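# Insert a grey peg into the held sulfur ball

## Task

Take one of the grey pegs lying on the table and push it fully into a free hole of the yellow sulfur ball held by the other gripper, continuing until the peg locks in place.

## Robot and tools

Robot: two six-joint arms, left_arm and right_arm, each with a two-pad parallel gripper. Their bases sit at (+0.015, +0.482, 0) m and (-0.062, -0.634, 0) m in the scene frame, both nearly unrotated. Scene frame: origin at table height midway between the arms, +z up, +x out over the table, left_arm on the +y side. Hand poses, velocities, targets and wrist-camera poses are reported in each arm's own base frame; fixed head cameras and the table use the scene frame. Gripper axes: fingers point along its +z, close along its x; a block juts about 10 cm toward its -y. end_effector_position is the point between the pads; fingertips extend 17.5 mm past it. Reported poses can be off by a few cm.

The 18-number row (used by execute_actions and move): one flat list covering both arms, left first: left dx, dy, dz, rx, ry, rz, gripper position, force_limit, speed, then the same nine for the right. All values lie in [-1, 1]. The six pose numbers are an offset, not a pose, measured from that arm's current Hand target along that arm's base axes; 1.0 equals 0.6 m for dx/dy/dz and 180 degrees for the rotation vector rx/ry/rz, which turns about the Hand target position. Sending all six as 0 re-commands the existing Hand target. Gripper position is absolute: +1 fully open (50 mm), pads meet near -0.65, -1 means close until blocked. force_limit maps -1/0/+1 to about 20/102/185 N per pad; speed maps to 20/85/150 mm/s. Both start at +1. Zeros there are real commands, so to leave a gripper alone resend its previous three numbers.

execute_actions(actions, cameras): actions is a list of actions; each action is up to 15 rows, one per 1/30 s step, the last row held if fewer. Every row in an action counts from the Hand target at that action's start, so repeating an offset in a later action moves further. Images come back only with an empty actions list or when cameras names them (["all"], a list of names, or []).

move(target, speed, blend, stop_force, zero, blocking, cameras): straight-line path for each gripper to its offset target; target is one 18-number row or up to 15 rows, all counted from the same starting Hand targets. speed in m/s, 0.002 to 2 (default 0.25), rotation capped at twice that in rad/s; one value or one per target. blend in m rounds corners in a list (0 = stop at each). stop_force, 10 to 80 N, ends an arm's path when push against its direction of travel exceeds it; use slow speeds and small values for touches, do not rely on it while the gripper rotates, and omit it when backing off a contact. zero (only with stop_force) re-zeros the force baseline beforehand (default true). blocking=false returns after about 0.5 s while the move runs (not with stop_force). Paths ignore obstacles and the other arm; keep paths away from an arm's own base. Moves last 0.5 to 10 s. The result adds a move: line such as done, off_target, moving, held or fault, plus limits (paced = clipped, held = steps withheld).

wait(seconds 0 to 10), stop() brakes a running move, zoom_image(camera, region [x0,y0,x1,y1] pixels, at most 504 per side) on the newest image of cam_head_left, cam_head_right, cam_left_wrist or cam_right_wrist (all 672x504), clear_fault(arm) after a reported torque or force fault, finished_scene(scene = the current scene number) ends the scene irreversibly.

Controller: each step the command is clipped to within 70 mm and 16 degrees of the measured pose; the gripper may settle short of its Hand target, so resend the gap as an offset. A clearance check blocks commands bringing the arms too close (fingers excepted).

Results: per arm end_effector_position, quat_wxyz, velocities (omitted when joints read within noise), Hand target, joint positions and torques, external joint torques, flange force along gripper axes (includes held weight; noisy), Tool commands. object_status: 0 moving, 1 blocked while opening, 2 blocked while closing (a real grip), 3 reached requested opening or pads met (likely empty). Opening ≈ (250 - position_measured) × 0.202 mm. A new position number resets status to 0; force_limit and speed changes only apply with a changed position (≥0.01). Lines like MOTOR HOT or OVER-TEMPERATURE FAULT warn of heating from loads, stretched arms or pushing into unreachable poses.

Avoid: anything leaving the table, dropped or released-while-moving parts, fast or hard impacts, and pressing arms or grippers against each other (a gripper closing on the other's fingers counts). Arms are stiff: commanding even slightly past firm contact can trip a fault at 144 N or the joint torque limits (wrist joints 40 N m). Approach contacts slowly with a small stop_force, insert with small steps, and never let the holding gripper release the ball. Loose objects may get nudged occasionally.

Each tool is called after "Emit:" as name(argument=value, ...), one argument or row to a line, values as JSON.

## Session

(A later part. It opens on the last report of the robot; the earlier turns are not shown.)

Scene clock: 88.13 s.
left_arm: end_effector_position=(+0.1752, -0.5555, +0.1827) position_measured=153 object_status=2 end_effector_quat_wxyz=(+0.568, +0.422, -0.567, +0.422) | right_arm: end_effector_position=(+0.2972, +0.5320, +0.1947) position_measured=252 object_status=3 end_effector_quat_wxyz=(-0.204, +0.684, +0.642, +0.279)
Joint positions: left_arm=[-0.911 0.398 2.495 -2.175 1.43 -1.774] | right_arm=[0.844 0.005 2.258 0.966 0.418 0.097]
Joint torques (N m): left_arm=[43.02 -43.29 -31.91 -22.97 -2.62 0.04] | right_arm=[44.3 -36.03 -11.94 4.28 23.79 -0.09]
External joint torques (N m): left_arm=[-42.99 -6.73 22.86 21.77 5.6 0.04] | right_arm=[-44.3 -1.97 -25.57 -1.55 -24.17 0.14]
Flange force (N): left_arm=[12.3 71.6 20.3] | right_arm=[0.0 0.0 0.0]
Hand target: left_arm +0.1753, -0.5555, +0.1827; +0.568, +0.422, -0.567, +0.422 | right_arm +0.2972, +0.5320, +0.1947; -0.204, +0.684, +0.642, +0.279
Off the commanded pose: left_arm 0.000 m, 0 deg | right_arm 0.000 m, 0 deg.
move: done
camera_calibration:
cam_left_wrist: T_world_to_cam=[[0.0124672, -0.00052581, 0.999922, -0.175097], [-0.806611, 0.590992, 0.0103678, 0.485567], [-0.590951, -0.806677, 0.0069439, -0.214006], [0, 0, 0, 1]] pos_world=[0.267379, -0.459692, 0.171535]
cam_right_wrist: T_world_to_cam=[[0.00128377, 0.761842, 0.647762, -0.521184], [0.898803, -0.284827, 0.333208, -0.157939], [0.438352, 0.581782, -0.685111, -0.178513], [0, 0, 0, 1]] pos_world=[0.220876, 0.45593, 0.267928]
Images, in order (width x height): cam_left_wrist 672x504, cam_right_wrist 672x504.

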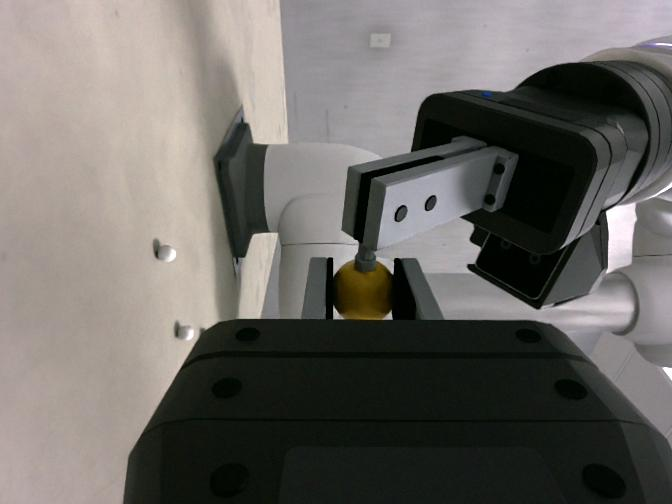

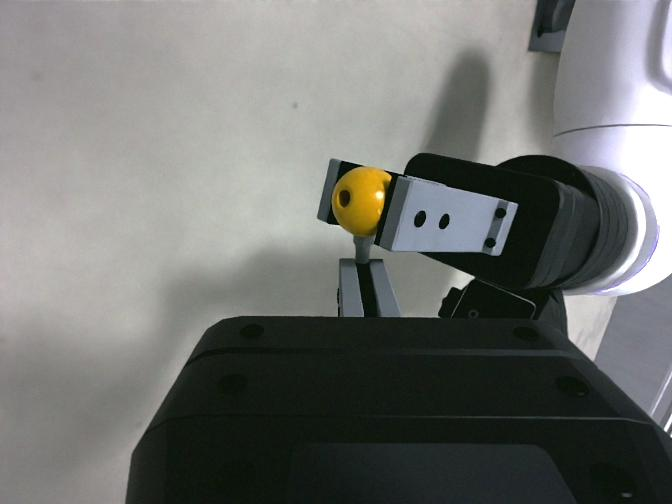

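Emit:
move(
  target=[
    [0,0,0,0,0,0,-1,0.5,-1,0.035,0,0,0,0,0,-1,-0.4,-0.5],
  ],
  speed=0.05,
  cameras=["cam_left_wrist","cam_right_wrist"],
)

Emit:
zoom_image(
  camera="cam_left_wrist",
  region=[340, 220, 400, 285],
)

Emit:
zoom_image(
  camera="cam_right_wrist",
  region=[320, 110, 410, 240],
)

Scene clock: 89.83 s.
left_arm: end_effector_position=(+0.1753, -0.5555, +0.1827) position_measured=153 object_status=2 end_effector_quat_wxyz=(+0.568, +0.422, -0.567, +0.422) | right_arm: end_effector_position=(+0.3181, +0.5320, +0.1947) position_measured=252 object_status=3 end_effector_quat_wxyz=(-0.204, +0.684, +0.642, +0.279)
Joint positions: left_arm=[-0.911 0.398 2.495 -2.176 1.43 -1.774] | right_arm=[0.809 0.026 2.237 0.976 0.441 0.061]
Joint torques (N m): left_arm=[-1.96 -47.04 -7.41 -1.54 3.14 0.2] | right_arm=[1.79 -34.37 -37.48 2.79 -0.11 -0.16]
External joint torques (N m): left_arm=[1.96 -3 -1.65 0.34 -0.16 -0.13] | right_arm=[-1.81 -5.83 0.02 -0.05 -0.2 0.2]
Flange force (N): left_arm=[8.7 -4.6 -4.2] | right_arm=[-1.8 -1.9 -12.8]
Hand target: left_arm +0.1753, -0.5555, +0.1827; +0.568, +0.422, -0.567, +0.422 | right_arm +0.3182, +0.5320, +0.1947; -0.204, +0.684, +0.642, +0.279
Off the commanded pose: left_arm 0.000 m, 0 deg | right_arm 0.000 m, 0 deg.
move: done
camera_calibration:
cam_left_wrist: T_world_to_cam=[[0.0124673, -0.000525152, 0.999922, -0.175098], [-0.806658, 0.590927, 0.010368, 0.485571], [-0.590887, -0.806725, 0.00694367, -0.213905], [0, 0, 0, 1]] pos_world=[0.267479, -0.459592, 0.171535]
cam_right_wrist: T_world_to_cam=[[0.00121518, 0.761864, 0.647736, -0.521197], [0.898842, -0.284716, 0.333196, -0.17678], [0.438271, 0.581807, -0.685142, -0.187658], [0, 0, 0, 1]] pos_world=[0.241776, 0.45593, 0.267928]
Images, in order (width x height): cam_left_wrist 672x504, cam_right_wrist 672x504.

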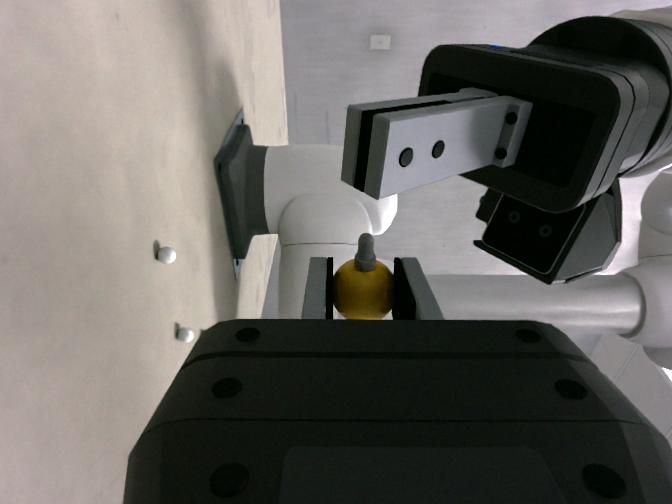

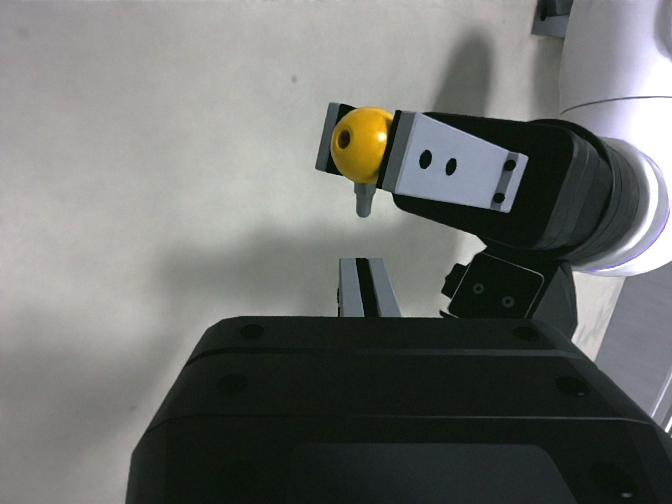

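Scaled by 7.754 from the camera's 672x504 image, which has a finer 960x720 frame.

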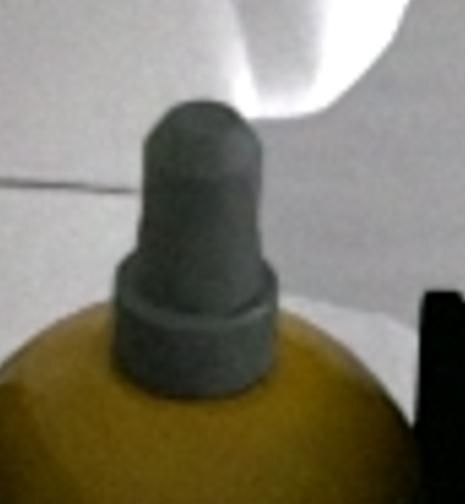

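Scaled by 3.877 from the camera's 672x504 image, which has a finer 960x720 frame.

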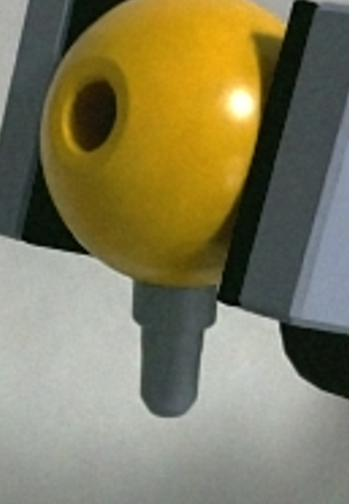

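Emit:
execute_actions(
  actions=[
    [[0,0,0,0,0,0,-1,0.5,-1,0,0,0,0,0,0,-0.3,-0.4,0]],
  ],
)

Emit:
move(
  target=[
    [0,0,0,0,0,0,-1,0.5,-1,-0.037,0,0,0,0,0,-0.3,-0.4,0],
  ],
  speed=0.05,
)

Emit:
execute_actions(
  actions=[
    [[0,0,0,0,0,0,-1,0.5,-1,0,0,0,0,0,0,-1,-0.4,-1]],
    [[0,0,0,0,0,0,-1,0.5,-1,0,0,0,0,0,0,-1,-0.4,-1]],
  ],
  cameras=["cam_left_wrist","cam_right_wrist"],
)

Emit:
zoom_image(
  camera="cam_left_wrist",
  region=[340, 220, 400, 285],
)

Emit:
zoom_image(
  camera="cam_right_wrist",
  region=[320, 190, 410, 290],
)

Scene clock: 92.53 s.
left_arm: end_effector_position=(+0.1753, -0.5555, +0.1827) position_measured=153 object_status=2 end_effector_quat_wxyz=(+0.568, +0.422, -0.567, +0.422) | right_arm: end_effector_position=(+0.3182, +0.5320, +0.1947) position_measured=198 object_status=3 end_effector_quat_wxyz=(-0.204, +0.684, +0.642, +0.279)
Joint positions: left_arm=[-0.911 0.398 2.495 -2.176 1.43 -1.774] | right_arm=[0.809 0.026 2.237 0.976 0.441 0.061]
Joint torques (N m): left_arm=[-1.6 -46.84 -7.4 -1.54 3.11 0.14] | right_arm=[0.42 -35.09 -37.68 2.93 -0.03 -0.08]
External joint torques (N m): left_arm=[1.7 -3.18 -1.72 0.33 -0.13 -0.07] | right_arm=[-0.4 -4.9 0.24 -0.19 -0.28 0.12]
Flange force (N): left_arm=[9.0 -4.1 -3.7] | right_arm=[-0.4 -3.9 -10.1]
Hand target: left_arm +0.1753, -0.5555, +0.1827; +0.568, +0.422, -0.567, +0.422 | right_arm +0.3182, +0.5320, +0.1947; -0.204, +0.684, +0.642, +0.279
Off the commanded pose: left_arm 0.000 m, 0 deg | right_arm 0.000 m, 0 deg.

Scene clock: 93.37 s.
left_arm: end_effector_position=(+0.1753, -0.5555, +0.1827) position_measured=153 object_status=2 end_effector_quat_wxyz=(+0.568, +0.422, -0.567, +0.422) | right_arm: end_effector_position=(+0.2960, +0.5320, +0.1947) position_measured=198 object_status=3 end_effector_quat_wxyz=(-0.204, +0.684, +0.642, +0.279)
Joint positions: left_arm=[-0.911 0.398 2.495 -2.176 1.43 -1.774] | right_arm=[0.846 0.004 2.259 0.965 0.417 0.099]
Joint torques (N m): left_arm=[-1.63 -47.13 -7.47 -1.5 3.13 0.18] | right_arm=[1.43 -32.87 -37.76 2.84 -0.18 -0.29]
External joint torques (N m): left_arm=[1.58 -2.66 -1.66 0.29 -0.16 -0.11] | right_arm=[-1.41 -5.33 0.24 -0.11 -0.21 0.34]
Flange force (N): left_arm=[7.7 -4.1 -3.2] | right_arm=[0.0 0.0 0.0]
Hand target: left_arm +0.1753, -0.5555, +0.1827; +0.568, +0.422, -0.567, +0.422 | right_arm +0.2960, +0.5320, +0.1947; -0.204, +0.684, +0.642, +0.279
Off the commanded pose: left_arm 0.000 m, 0 deg | right_arm 0.000 m, 0 deg.
move: done

Scene clock: 94.57 s.
left_arm: end_effector_position=(+0.1753, -0.5555, +0.1827) position_measured=153 object_status=2 end_effector_quat_wxyz=(+0.568, +0.422, -0.567, +0.422) | right_arm: end_effector_position=(+0.2960, +0.5320, +0.1947) position_measured=237 object_status=2 end_effector_quat_wxyz=(-0.204, +0.684, +0.642, +0.279)
Joint positions: left_arm=[-0.911 0.398 2.495 -2.176 1.43 -1.774] | right_arm=[0.846 0.004 2.259 0.965 0.417 0.099]
Joint torques (N m): left_arm=[-1.11 -48.04 -7.64 -1.63 3.8 0.18] | right_arm=[-0.05 -31 -35.54 2.58 0.02 -0.09]
External joint torques (N m): left_arm=[1.01 -2 -1.47 0.43 -0.82 -0.11] | right_arm=[0.11 -6.94 -1.9 0.14 -0.4 0.13]
External joint torques at the end of the 1st action: left_arm=[1.48 -1.62 -1.49 0.37 -0.86 -0.16] | right_arm=[0.23 -6.26 -1.78 0.12 -0.39 0.15]
Flange force (N): left_arm=[7.1 -3.7 -1.7] | right_arm=[0.0 0.0 0.0]
Flange force at the end of the 1st action (N): left_arm=[6.3 -4.7 -2.4] | right_arm=[0.0 0.0 0.0]
Hand target: left_arm +0.1753, -0.5555, +0.1827; +0.568, +0.422, -0.567, +0.422 | right_arm +0.2960, +0.5320, +0.1947; -0.204, +0.684, +0.642, +0.279
Off the commanded pose: left_arm 0.000 m, 0 deg | right_arm 0.000 m, 0 deg.
camera_calibration:
cam_left_wrist: T_world_to_cam=[[0.0124677, -0.000526155, 0.999922, -0.175097], [-0.806611, 0.590992, 0.0103683, 0.485567], [-0.590951, -0.806677, 0.0069439, -0.214006], [0, 0, 0, 1]] pos_world=[0.267379, -0.459692, 0.171535]
cam_right_wrist: T_world_to_cam=[[0.00128424, 0.761842, 0.647762, -0.521183], [0.898842, -0.284775, 0.333146, -0.156786], [0.438271, 0.581807, -0.685141, -0.177929], [0, 0, 0, 1]] pos_world=[0.219576, 0.45593, 0.267928]
Images, in order (width x height): cam_left_wrist 672x504, cam_right_wrist 672x504.

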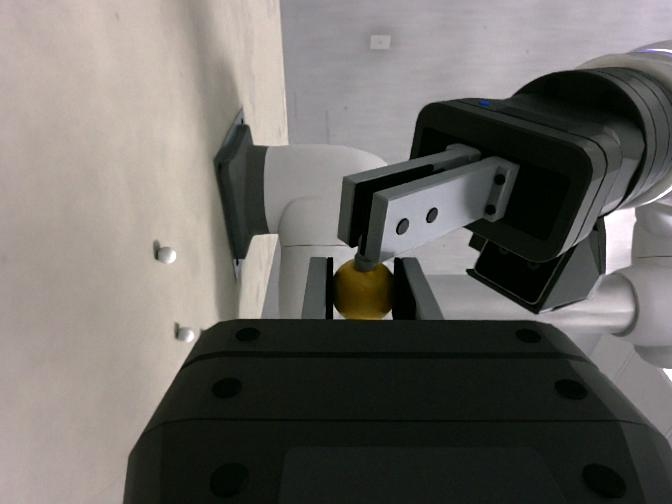

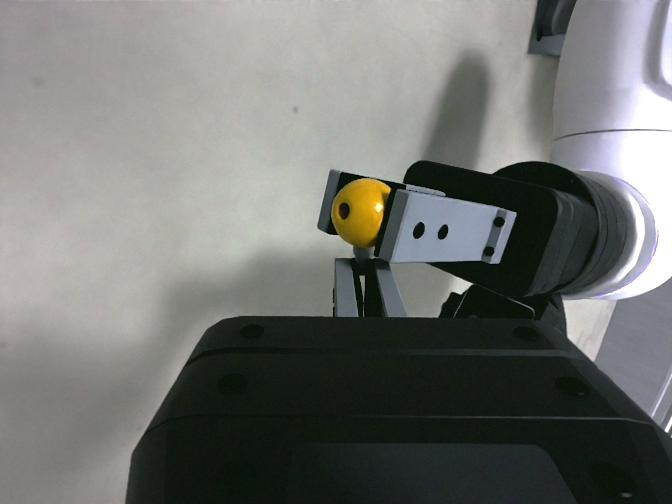

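Scaled by 7.754 from the camera's 672x504 image, which has a finer 960x720 frame.

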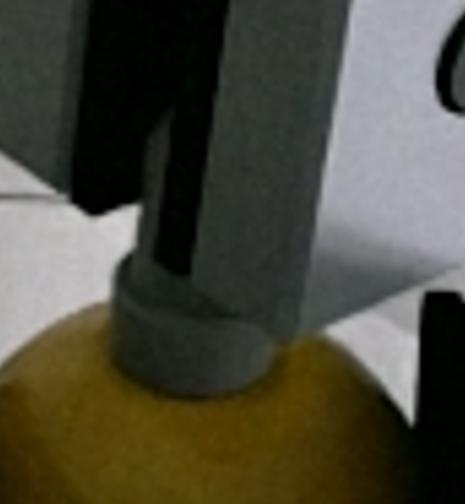

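Scaled by 5.040 from the camera's 672x504 image, which has a finer 960x720 frame.

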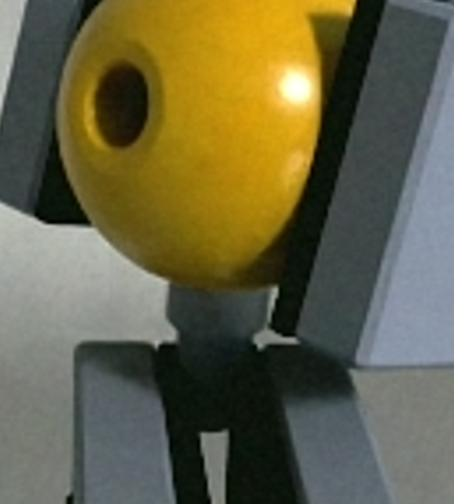

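Emit:
move(
  target=[
    [0,0,0,0,0,0,-1,0.5,-1,0.0025,0,0,0,0,0,-1,-0.4,-1],
  ],
  speed=0.006,
  cameras=["cam_left_wrist","cam_right_wrist"],
)

Emit:
zoom_image(
  camera="cam_left_wrist",
  region=[340, 220, 400, 285],
)

Emit:
zoom_image(
  camera="cam_right_wrist",
  region=[320, 190, 410, 290],
)

Scene clock: 95.73 s.
left_arm: end_effector_position=(+0.1753, -0.5555, +0.1827) position_measured=153 object_status=2 end_effector_quat_wxyz=(+0.568, +0.422, -0.567, +0.422) | right_arm: end_effector_position=(+0.2975, +0.5320, +0.1947) position_measured=237 object_status=2 end_effector_quat_wxyz=(-0.204, +0.684, +0.642, +0.279)
Joint positions: left_arm=[-0.911 0.398 2.495 -2.176 1.43 -1.774] | right_arm=[0.843 0.005 2.258 0.966 0.418 0.096]
Joint torques (N m): left_arm=[-3.69 -46.99 -6.65 -0.79 3.41 0.16] | right_arm=[-1.67 -32.24 -38.4 2.85 -1.15 -0.07]
External joint torques (N m): left_arm=[3.67 -3.13 -2.41 -0.41 -0.42 -0.09] | right_arm=[1.85 -6.15 0.89 -0.13 0.78 0.12]
Flange force (N): left_arm=[9.2 -7.2 -5.5] | right_arm=[0.0 0.0 0.0]
Hand target: left_arm +0.1753, -0.5555, +0.1827; +0.568, +0.422, -0.567, +0.422 | right_arm +0.2975, +0.5320, +0.1947; -0.204, +0.684, +0.642, +0.279
Off the commanded pose: left_arm 0.000 m, 0 deg | right_arm 0.000 m, 0 deg.
move: done
camera_calibration:
cam_left_wrist: T_world_to_cam=[[0.0124677, -0.000526155, 0.999922, -0.175097], [-0.806611, 0.590992, 0.0103683, 0.485567], [-0.590951, -0.806677, 0.0069439, -0.214006], [0, 0, 0, 1]] pos_world=[0.267379, -0.459692, 0.171535]
cam_right_wrist: T_world_to_cam=[[0.00128424, 0.761842, 0.647762, -0.521185], [0.898842, -0.284775, 0.333146, -0.158134], [0.438271, 0.581807, -0.685141, -0.178586], [0, 0, 0, 1]] pos_world=[0.221076, 0.45593, 0.267928]
Images, in order (width x height): cam_left_wrist 672x504, cam_right_wrist 672x504.

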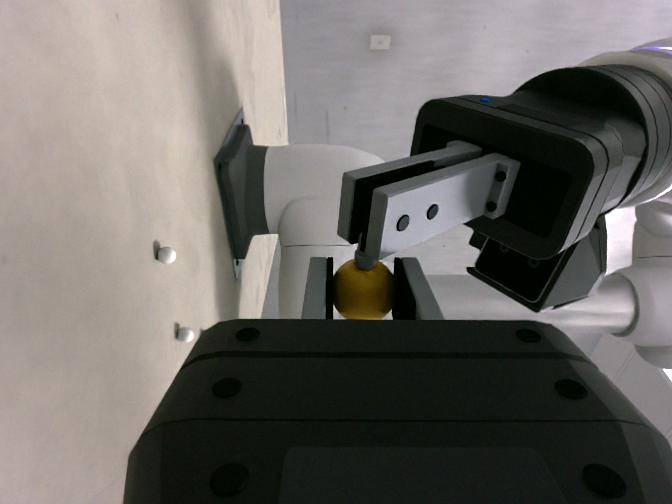

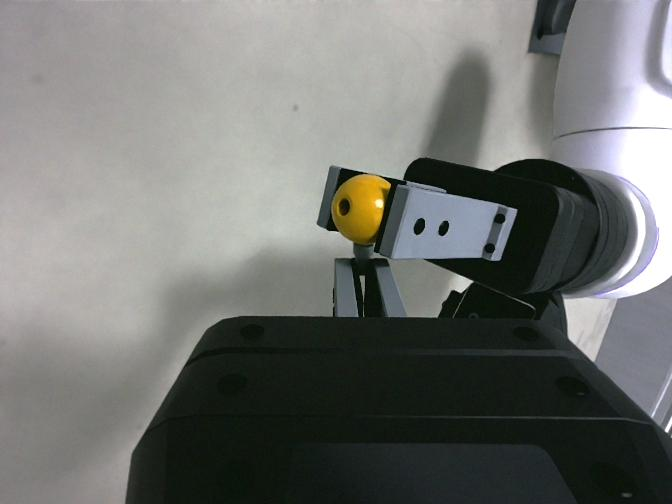

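Scaled by 7.754 from the camera's 672x504 image, which has a finer 960x720 frame.

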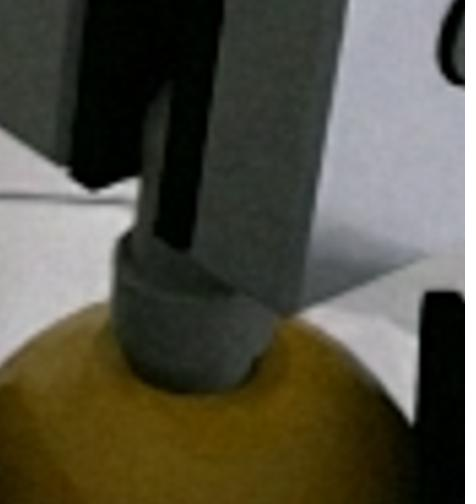

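Scaled by 5.040 from the camera's 672x504 image, which has a finer 960x720 frame.

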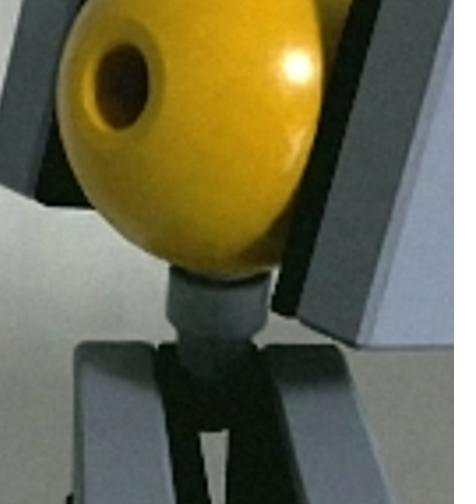

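Emit:
move(
  target=[
    [0,0,0,0,0,0,-1,0.5,-1,0.001,0.0011,0,0,0,0.0194,-1,-0.4,-1],
    [0,0,0,0,0,0,-1,0.5,-1,-0.003,0.0011,0,0,0,0.0194,-1,-0.4,-1],
  ],
  speed=0.008,
  cameras=["cam_left_wrist","cam_right_wrist"],
)

Emit:
zoom_image(
  camera="cam_left_wrist",
  region=[340, 220, 400, 285],
)

Emit:
zoom_image(
  camera="cam_right_wrist",
  region=[320, 190, 410, 290],
)

Scene clock: 103.73 s.
left_arm: end_effector_position=(+0.1752, -0.5555, +0.1827) position_measured=153 object_status=2 end_effector_quat_wxyz=(+0.568, +0.422, -0.567, +0.422) | right_arm: end_effector_position=(+0.2958, +0.5326, +0.1947) position_measured=237 object_status=2 end_effector_quat_wxyz=(-0.212, +0.664, +0.663, +0.273)
Joint positions: left_arm=[-0.911 0.398 2.495 -2.175 1.43 -1.774] | right_arm=[0.825 0.013 2.25 0.987 0.469 0.017]
Joint torques (N m): left_arm=[8.37 -47.49 -12.43 -6.24 2.44 0.17] | right_arm=[10.16 -34.15 -29.53 2.77 5.5 0.11]
External joint torques (N m): left_arm=[-8.34 -2.53 3.32 5.03 0.54 -0.1] | right_arm=[-10.12 -4.95 -8.02 0.01 -5.72 -0.06]
Flange force (N): left_arm=[7.1 11.3 3.3] | right_arm=[-0.6 14.7 -8.0]
Hand target: left_arm +0.1753, -0.5555, +0.1827; +0.568, +0.422, -0.567, +0.422 | right_arm +0.2957, +0.5326, +0.1947; -0.212, +0.664, +0.663, +0.273
Off the commanded pose: left_arm 0.000 m, 0 deg | right_arm 0.000 m, 0 deg.
move: done
camera_calibration:
cam_left_wrist: T_world_to_cam=[[0.0124676, -0.000528021, 0.999922, -0.175098], [-0.806528, 0.591105, 0.0103684, 0.485597], [-0.591064, -0.806595, 0.00694382, -0.213937], [0, 0, 0, 1]] pos_world=[0.26738, -0.459692, 0.171535]
cam_right_wrist: T_world_to_cam=[[-0.0450802, 0.760463, 0.647815, -0.507317], [0.914469, -0.229627, 0.333193, -0.190415], [0.402137, 0.607427, -0.685068, -0.181244], [0, 0, 0, 1]] pos_world=[0.224143, 0.452164, 0.267928]
Images, in order (width x height): cam_left_wrist 672x504, cam_right_wrist 672x504.

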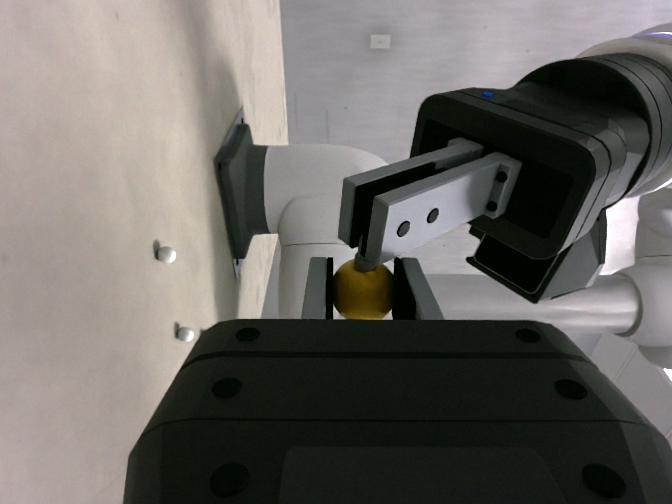

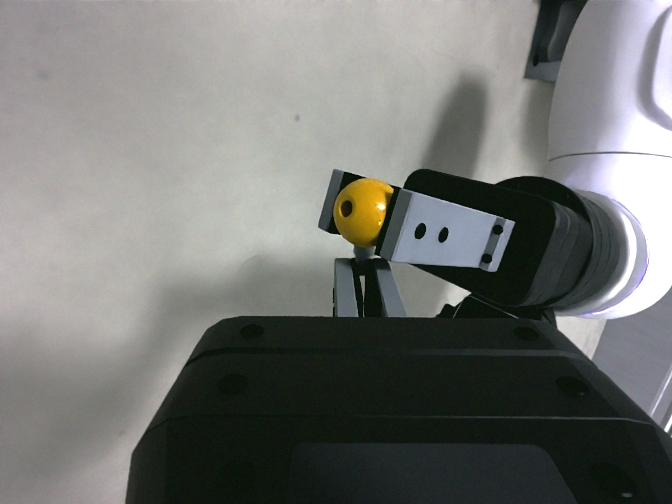

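Scaled by 7.754 from the camera's 672x504 image, which has a finer 960x720 frame.

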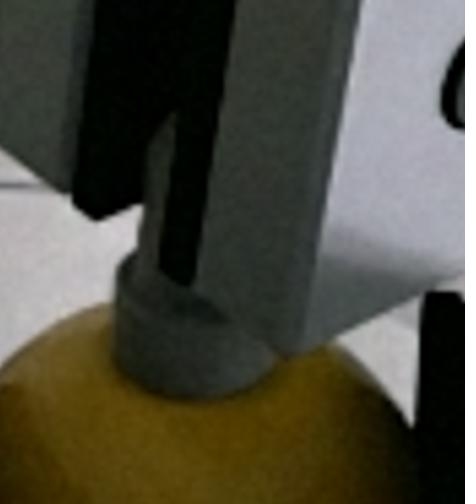

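Scaled by 5.040 from the camera's 672x504 image, which has a finer 960x720 frame.

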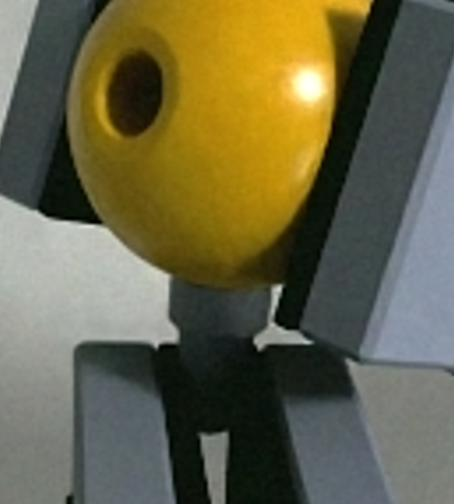

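Emit:
move(
  target=[
    [0,0,0,0,0,0,-1,0.5,-1,-0.004,0,0,0,0,0,-1,-0.4,-1],
  ],
  speed=0.006,
  cameras=["cam_left_wrist","cam_right_wrist"],
)

Emit:
zoom_image(
  camera="cam_left_wrist",
  region=[340, 220, 400, 285],
)

Emit:
zoom_image(
  camera="cam_right_wrist",
  region=[320, 190, 410, 290],
)

Scene clock: 105.00 s.
left_arm: end_effector_position=(+0.1751, -0.5554, +0.1827) position_measured=153 object_status=2 end_effector_quat_wxyz=(+0.568, +0.422, -0.567, +0.422) | right_arm: end_effector_position=(+0.2933, +0.5326, +0.1947) position_measured=237 object_status=2 end_effector_quat_wxyz=(-0.212, +0.664, +0.663, +0.273)
Joint positions: left_arm=[-0.911 0.398 2.495 -2.175 1.43 -1.774] | right_arm=[0.829 0.011 2.252 0.986 0.466 0.021]
Joint torques (N m): left_arm=[29.83 -44.2 -23.98 -16.65 -1.08 0.07] | right_arm=[31.93 -35.8 -18.94 3.69 17.17 -0.1]
External joint torques (N m): left_arm=[-29.82 -5.95 14.8 15.43 4.07 0] | right_arm=[-31.92 -3.16 -18.53 -0.92 -17.4 0.15]
Flange force (N): left_arm=[11.9 48.2 13.8] | right_arm=[-7.7 50.3 -6.9]
Hand target: left_arm +0.1753, -0.5555, +0.1827; +0.568, +0.422, -0.567, +0.422 | right_arm +0.2933, +0.5326, +0.1947; -0.212, +0.664, +0.663, +0.273
Off the commanded pose: left_arm 0.000 m, 0 deg | right_arm 0.000 m, 0 deg.
move: done
camera_calibration:
cam_left_wrist: T_world_to_cam=[[0.012467, -0.000529464, 0.999922, -0.175097], [-0.806445, 0.591218, 0.0103678, 0.485487], [-0.591177, -0.806512, 0.00694374, -0.213848], [0, 0, 0, 1]] pos_world=[0.26728, -0.459592, 0.171535]
cam_right_wrist: T_world_to_cam=[[-0.0450539, 0.760502, 0.647771, -0.507437], [0.914483, -0.229607, 0.33317, -0.188226], [0.402109, 0.607386, -0.685121, -0.180239], [0, 0, 0, 1]] pos_world=[0.221743, 0.452164, 0.267928]
Images, in order (width x height): cam_left_wrist 672x504, cam_right_wrist 672x504.

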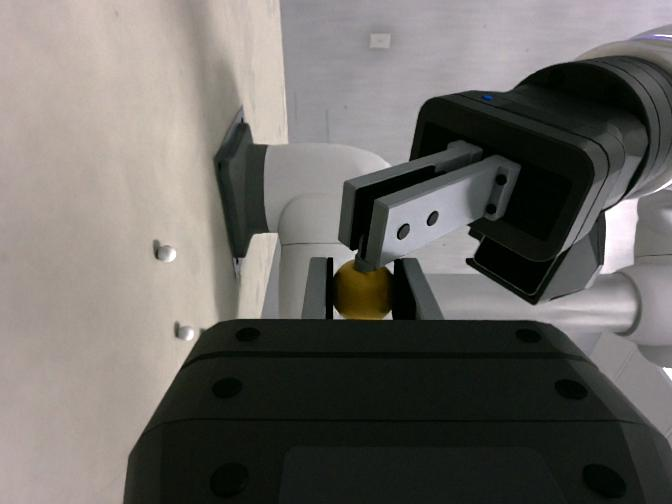

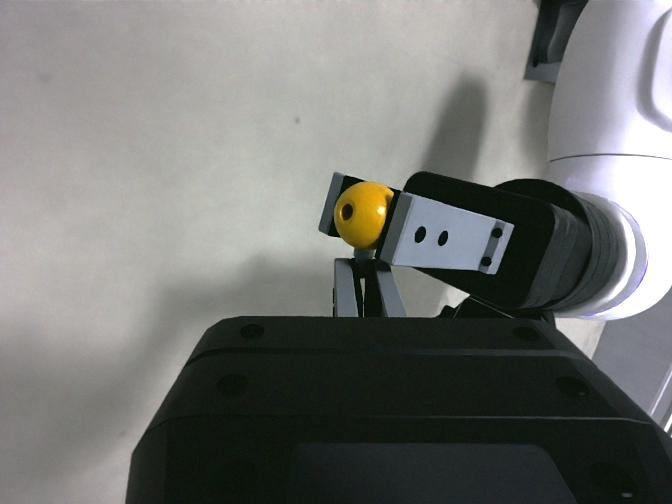

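Scaled by 7.754 from the camera's 672x504 image, which has a finer 960x720 frame.

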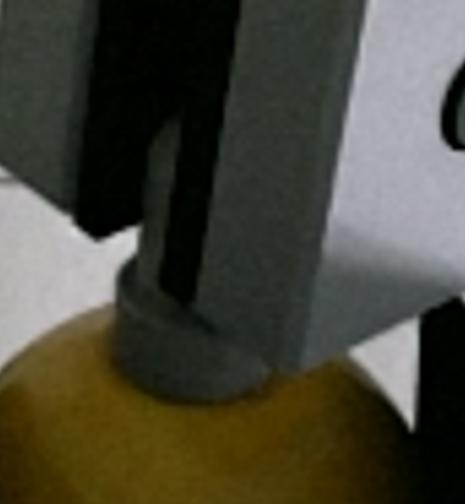

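Scaled by 5.040 from the camera's 672x504 image, which has a finer 960x720 frame.

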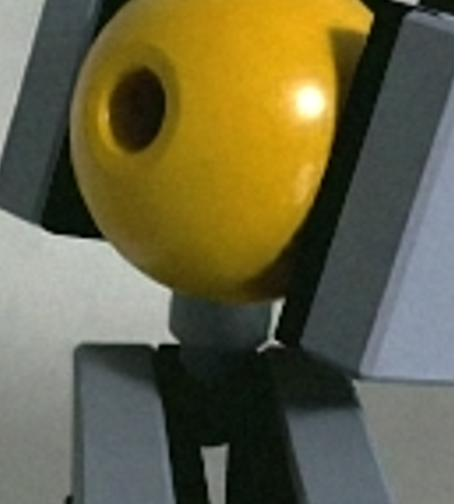

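Emit:
move(
  target=[
    [0,0,0,0,0,0,-1,0.5,-1,0.006,0,0,0,0,0,-1,-0.4,-1],
  ],
  speed=0.008,
  cameras=["cam_left_wrist","cam_right_wrist"],
)

Emit:
zoom_image(
  camera="cam_left_wrist",
  region=[340, 220, 400, 285],
)

Emit:
zoom_image(
  camera="cam_right_wrist",
  region=[320, 190, 410, 290],
)

Scene clock: 106.30 s.
left_arm: end_effector_position=(+0.1755, -0.5555, +0.1827) position_measured=153 object_status=2 end_effector_quat_wxyz=(+0.568, +0.422, -0.567, +0.423) | right_arm: end_effector_position=(+0.2967, +0.5326, +0.1947) position_measured=237 object_status=2 end_effector_quat_wxyz=(-0.212, +0.664, +0.663, +0.273)
Joint positions: left_arm=[-0.911 0.398 2.495 -2.176 1.43 -1.774] | right_arm=[0.824 0.014 2.249 0.987 0.47 0.015]
Joint torques (N m): left_arm=[-6.77 -47.99 -5.24 0.42 4.29 0.22] | right_arm=[-5.11 -31.94 -39.82 2.61 -2.58 -0.21]
External joint torques (N m): left_arm=[6.68 -2.08 -3.81 -1.61 -1.3 -0.15] | right_arm=[5.34 -7.37 2.29 0.15 2.37 0.26]
Flange force (N): left_arm=[7.8 -12.9 -7.2] | right_arm=[3.0 -15.2 -13.5]
Hand target: left_arm +0.1753, -0.5555, +0.1827; +0.568, +0.422, -0.567, +0.422 | right_arm +0.2969, +0.5326, +0.1947; -0.212, +0.664, +0.663, +0.273
Off the commanded pose: left_arm 0.000 m, 0 deg | right_arm 0.000 m, 0 deg.
move: done
camera_calibration:
cam_left_wrist: T_world_to_cam=[[0.0123875, -0.000460539, 0.999923, -0.175048], [-0.806907, 0.59059, 0.0102683, 0.48564], [-0.590549, -0.806972, 0.0069443, -0.214131], [0, 0, 0, 1]] pos_world=[0.267579, -0.459692, 0.171535]
cam_right_wrist: T_world_to_cam=[[-0.0451513, 0.760506, 0.647759, -0.507184], [0.914648, -0.229279, 0.332941, -0.191481], [0.401722, 0.607504, -0.685243, -0.181478], [0, 0, 0, 1]] pos_world=[0.225142, 0.452063, 0.267929]
Images, in order (width x height): cam_left_wrist 672x504, cam_right_wrist 672x504.

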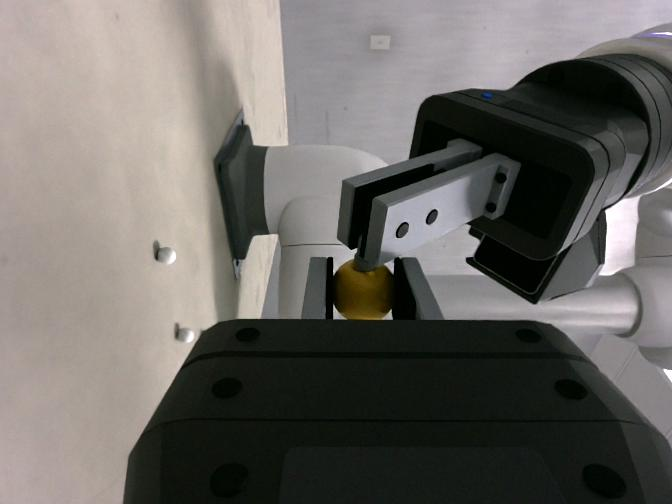

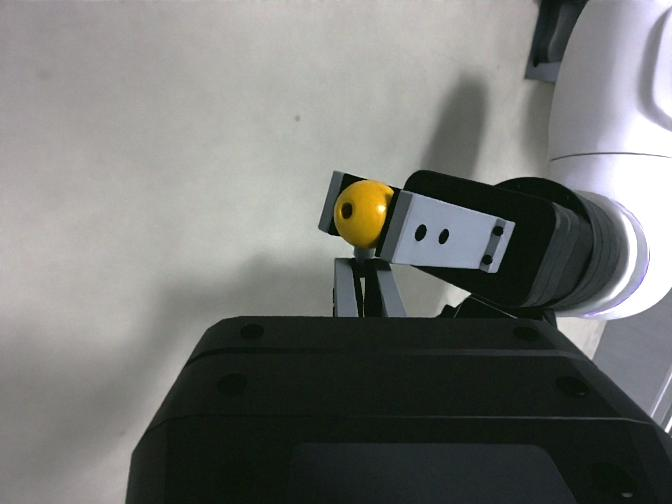

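Scaled by 7.754 from the camera's 672x504 image, which has a finer 960x720 frame.

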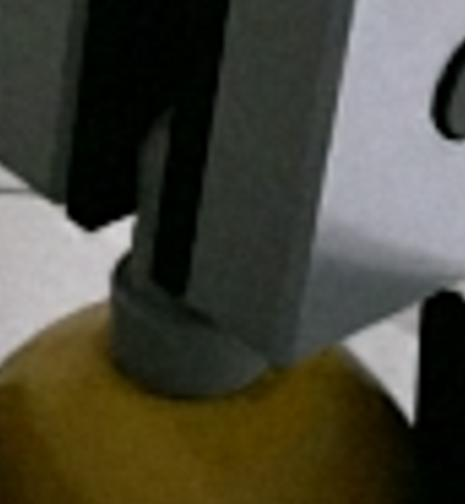

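Scaled by 5.040 from the camera's 672x504 image, which has a finer 960x720 frame.

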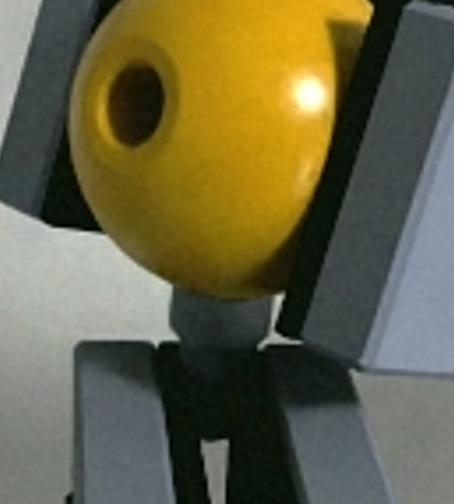

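Emit:
move(
  target=[
    [0,0,0,0,0,0,-1,0.5,-1,0.0015,0,0,0,0,0,-1,-0.4,-1],
  ],
  speed=0.008,
  cameras=["cam_left_wrist","cam_right_wrist"],
)

Emit:
zoom_image(
  camera="cam_left_wrist",
  region=[340, 220, 400, 285],
)

Emit:
zoom_image(
  camera="cam_right_wrist",
  region=[320, 190, 410, 290],
)

Scene clock: 107.53 s.
left_arm: end_effector_position=(+0.1752, -0.5555, +0.1827) position_measured=153 object_status=2 end_effector_quat_wxyz=(+0.568, +0.422, -0.567, +0.422) | right_arm: end_effector_position=(+0.2978, +0.5326, +0.1947) position_measured=237 object_status=2 end_effector_quat_wxyz=(-0.212, +0.664, +0.663, +0.273)
Joint positions: left_arm=[-0.911 0.398 2.495 -2.175 1.43 -1.774] | right_arm=[0.822 0.015 2.248 0.988 0.471 0.014]
Joint torques (N m): left_arm=[-1.97 -46.72 -7.48 -1.51 3.26 0.18] | right_arm=[0.19 -33.7 -37.47 2.92 -0.01 -0.11]
External joint torques (N m): left_arm=[1.93 -3.21 -1.48 0.32 -0.29 -0.11] | right_arm=[-0.27 -5.71 0.1 -0.15 -0.21 0.16]
Flange force (N): left_arm=[9.4 -4.2 -4.3] | right_arm=[0.1 -4.9 -11.5]
Hand target: left_arm +0.1753, -0.5555, +0.1827; +0.568, +0.422, -0.567, +0.422 | right_arm +0.2978, +0.5326, +0.1947; -0.212, +0.664, +0.663, +0.273
Off the commanded pose: left_arm 0.000 m, 0 deg | right_arm 0.000 m, 0 deg.
move: done
camera_calibration:
cam_left_wrist: T_world_to_cam=[[0.0124672, -0.00052581, 0.999922, -0.175097], [-0.806611, 0.590992, 0.0103678, 0.485508], [-0.590951, -0.806677, 0.0069439, -0.213925], [0, 0, 0, 1]] pos_world=[0.267379, -0.459592, 0.171535]
cam_right_wrist: T_world_to_cam=[[-0.0451558, 0.760471, 0.6478, -0.507209], [0.914525, -0.22948, 0.333141, -0.192309], [0.402001, 0.607473, -0.685107, -0.182027], [0, 0, 0, 1]] pos_world=[0.226143, 0.452163, 0.267928]
Images, in order (width x height): cam_left_wrist 672x504, cam_right_wrist 672x504.

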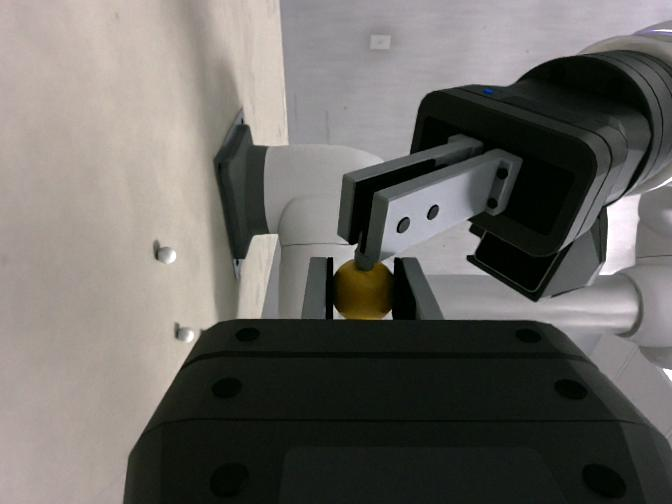

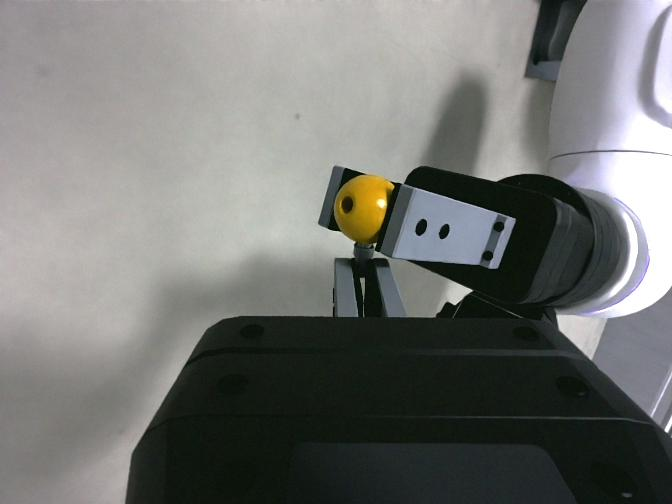

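Scaled by 7.754 from the camera's 672x504 image, which has a finer 960x720 frame.

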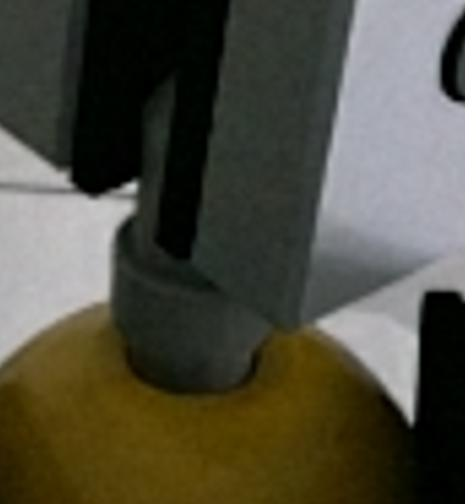

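Scaled by 5.040 from the camera's 672x504 image, which has a finer 960x720 frame.

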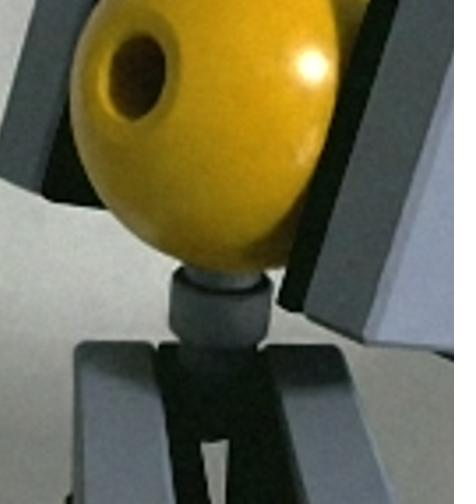

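Emit:
move(
  target=[
    [0,0,0,0,0,0,-1,0.5,-1,-0.0015,0,0,0,0,0,-1,-0.4,-1],
  ],
  speed=0.008,
)

Emit:
move(
  target=[
    [0,0,0,0,0,0,-1,0.5,-1,-0.001,0,0,0,0,0,-1,-0.4,-1],
  ],
  speed=0.008,
)

Emit:
move(
  target=[
    [0,0,0,0,0,0,-1,0.5,-1,-0.001,0,0,0,0,0,-1,-0.4,-1],
  ],
  speed=0.008,
)

Emit:
move(
  target=[
    [0,0,0,0,0,0,-1,0.5,-1,-0.001,0,0,0,0,0,-1,-0.4,-1],
  ],
  speed=0.008,
  cameras=["cam_left_wrist","cam_right_wrist"],
)

Emit:
zoom_image(
  camera="cam_left_wrist",
  region=[340, 220, 400, 285],
)

Emit:
zoom_image(
  camera="cam_right_wrist",
  region=[320, 190, 410, 290],
)

Scene clock: 110.20 s.
left_arm: end_effector_position=(+0.1753, -0.5555, +0.1827) position_measured=153 object_status=2 end_effector_quat_wxyz=(+0.568, +0.422, -0.567, +0.422) | right_arm: end_effector_position=(+0.2969, +0.5326, +0.1947) position_measured=237 object_status=2 end_effector_quat_wxyz=(-0.212, +0.664, +0.663, +0.273)
Joint positions: left_arm=[-0.911 0.398 2.495 -2.176 1.43 -1.774] | right_arm=[0.823 0.014 2.248 0.987 0.47 0.015]
Joint torques (N m): left_arm=[0.75 -47.61 -8.37 -2.45 3.46 0.24] | right_arm=[2.37 -33.36 -34.8 2.69 1.15 -0.08]
External joint torques (N m): left_arm=[-0.72 -2.51 -0.75 1.24 -0.47 -0.17] | right_arm=[-2.35 -5.96 -2.67 0.09 -1.37 0.13]
Flange force (N): left_arm=[8.1 -1.0 -0.8] | right_arm=[1.1 0.0 -10.9]
Hand target: left_arm +0.1753, -0.5555, +0.1827; +0.568, +0.422, -0.567, +0.422 | right_arm +0.2969, +0.5326, +0.1947; -0.212, +0.664, +0.663, +0.273
Off the commanded pose: left_arm 0.000 m, 0 deg | right_arm 0.000 m, 0 deg.
move: done

Scene clock: 110.90 s.
left_arm: end_effector_position=(+0.1753, -0.5555, +0.1827) position_measured=153 object_status=2 end_effector_quat_wxyz=(+0.568, +0.422, -0.567, +0.422) | right_arm: end_effector_position=(+0.2963, +0.5326, +0.1947) position_measured=237 object_status=2 end_effector_quat_wxyz=(-0.212, +0.664, +0.663, +0.273)
Joint positions: left_arm=[-0.911 0.398 2.495 -2.176 1.43 -1.774] | right_arm=[0.824 0.014 2.249 0.987 0.469 0.016]
Joint torques (N m): left_arm=[2.4 -47.54 -9.38 -3.22 3.23 0.22] | right_arm=[3.45 -32.59 -33.73 2.67 2.11 -0.19]
External joint torques (N m): left_arm=[-2.29 -2.56 0.34 2.02 -0.25 -0.14] | right_arm=[-3.49 -6.19 -3.73 0.1 -2.34 0.24]
Flange force (N): left_arm=[8.0 2.0 -0.2] | right_arm=[1.7 1.5 -10.9]
Hand target: left_arm +0.1753, -0.5555, +0.1827; +0.568, +0.422, -0.567, +0.422 | right_arm +0.2963, +0.5326, +0.1947; -0.212, +0.664, +0.663, +0.273
Off the commanded pose: left_arm 0.000 m, 0 deg | right_arm 0.000 m, 0 deg.
move: done

Scene clock: 111.60 s.
left_arm: end_effector_position=(+0.1753, -0.5555, +0.1827) position_measured=153 object_status=2 end_effector_quat_wxyz=(+0.568, +0.422, -0.567, +0.422) | right_arm: end_effector_position=(+0.2957, +0.5326, +0.1947) position_measured=237 object_status=2 end_effector_quat_wxyz=(-0.212, +0.664, +0.663, +0.273)
Joint positions: left_arm=[-0.911 0.398 2.495 -2.176 1.43 -1.774] | right_arm=[0.825 0.013 2.25 0.987 0.469 0.017]
Joint torques (N m): left_arm=[4.08 -47.47 -10.35 -4.32 2.98 0.19] | right_arm=[5.95 -33.05 -32.16 2.71 3.26 -0.15]
External joint torques (N m): left_arm=[-4.15 -2.5 1.31 3.12 0 -0.12] | right_arm=[-6.2 -5.55 -5.26 0.08 -3.5 0.2]
Flange force (N): left_arm=[7.6 4.6 0.5] | right_arm=[0.7 7.0 -10.0]
Hand target: left_arm +0.1753, -0.5555, +0.1827; +0.568, +0.422, -0.567, +0.422 | right_arm +0.2957, +0.5326, +0.1947; -0.212, +0.664, +0.663, +0.273
Off the commanded pose: left_arm 0.000 m, 0 deg | right_arm 0.000 m, 0 deg.
move: done

Scene clock: 112.30 s.
left_arm: end_effector_position=(+0.1753, -0.5555, +0.1827) position_measured=153 object_status=2 end_effector_quat_wxyz=(+0.568, +0.422, -0.567, +0.422) | right_arm: end_effector_position=(+0.2951, +0.5326, +0.1947) position_measured=237 object_status=2 end_effector_quat_wxyz=(-0.212, +0.664, +0.663, +0.273)
Joint positions: left_arm=[-0.911 0.398 2.495 -2.175 1.43 -1.774] | right_arm=[0.826 0.013 2.25 0.987 0.468 0.018]
Joint torques (N m): left_arm=[8.29 -47.24 -12.74 -6.09 2.5 0.24] | right_arm=[9.44 -33.2 -29.95 2.83 5.3 -0.17]
External joint torques (N m): left_arm=[-8.35 -2.88 3.67 4.89 0.5 -0.16] | right_arm=[-9.52 -5.23 -7.4 -0.07 -5.53 0.21]
Flange force (N): left_arm=[8.1 12.2 3.3] | right_arm=[0.4 12.7 -9.3]
Hand target: left_arm +0.1753, -0.5555, +0.1827; +0.568, +0.422, -0.567, +0.422 | right_arm +0.2951, +0.5326, +0.1947; -0.212, +0.664, +0.663, +0.273
Off the commanded pose: left_arm 0.000 m, 0 deg | right_arm 0.000 m, 0 deg.
move: done
camera_calibration:
cam_left_wrist: T_world_to_cam=[[0.0124672, -0.00052581, 0.999922, -0.175097], [-0.806611, 0.590992, 0.0103678, 0.485567], [-0.590951, -0.806677, 0.0069439, -0.214006], [0, 0, 0, 1]] pos_world=[0.267379, -0.459692, 0.171535]
cam_right_wrist: T_world_to_cam=[[-0.0451558, 0.760471, 0.6478, -0.507327], [0.914525, -0.22948, 0.333141, -0.189931], [0.402001, 0.607473, -0.685107, -0.180982], [0, 0, 0, 1]] pos_world=[0.223543, 0.452163, 0.267928]
Images, in order (width x height): cam_left_wrist 672x504, cam_right_wrist 672x504.

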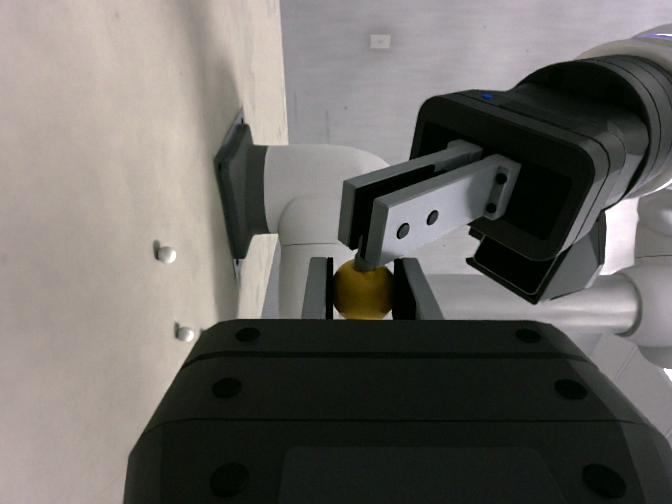

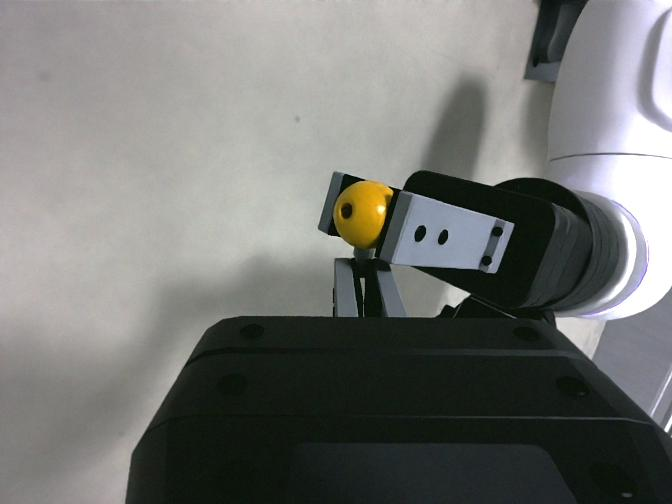

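Scaled by 7.754 from the camera's 672x504 image, which has a finer 960x720 frame.

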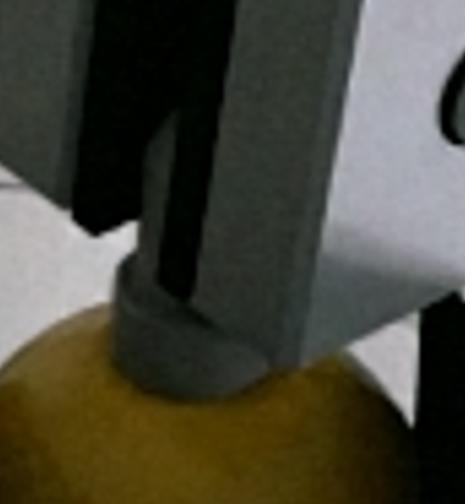

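Scaled by 5.040 from the camera's 672x504 image, which has a finer 960x720 frame.

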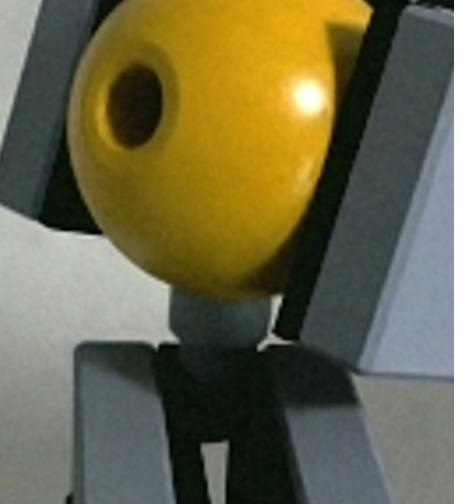

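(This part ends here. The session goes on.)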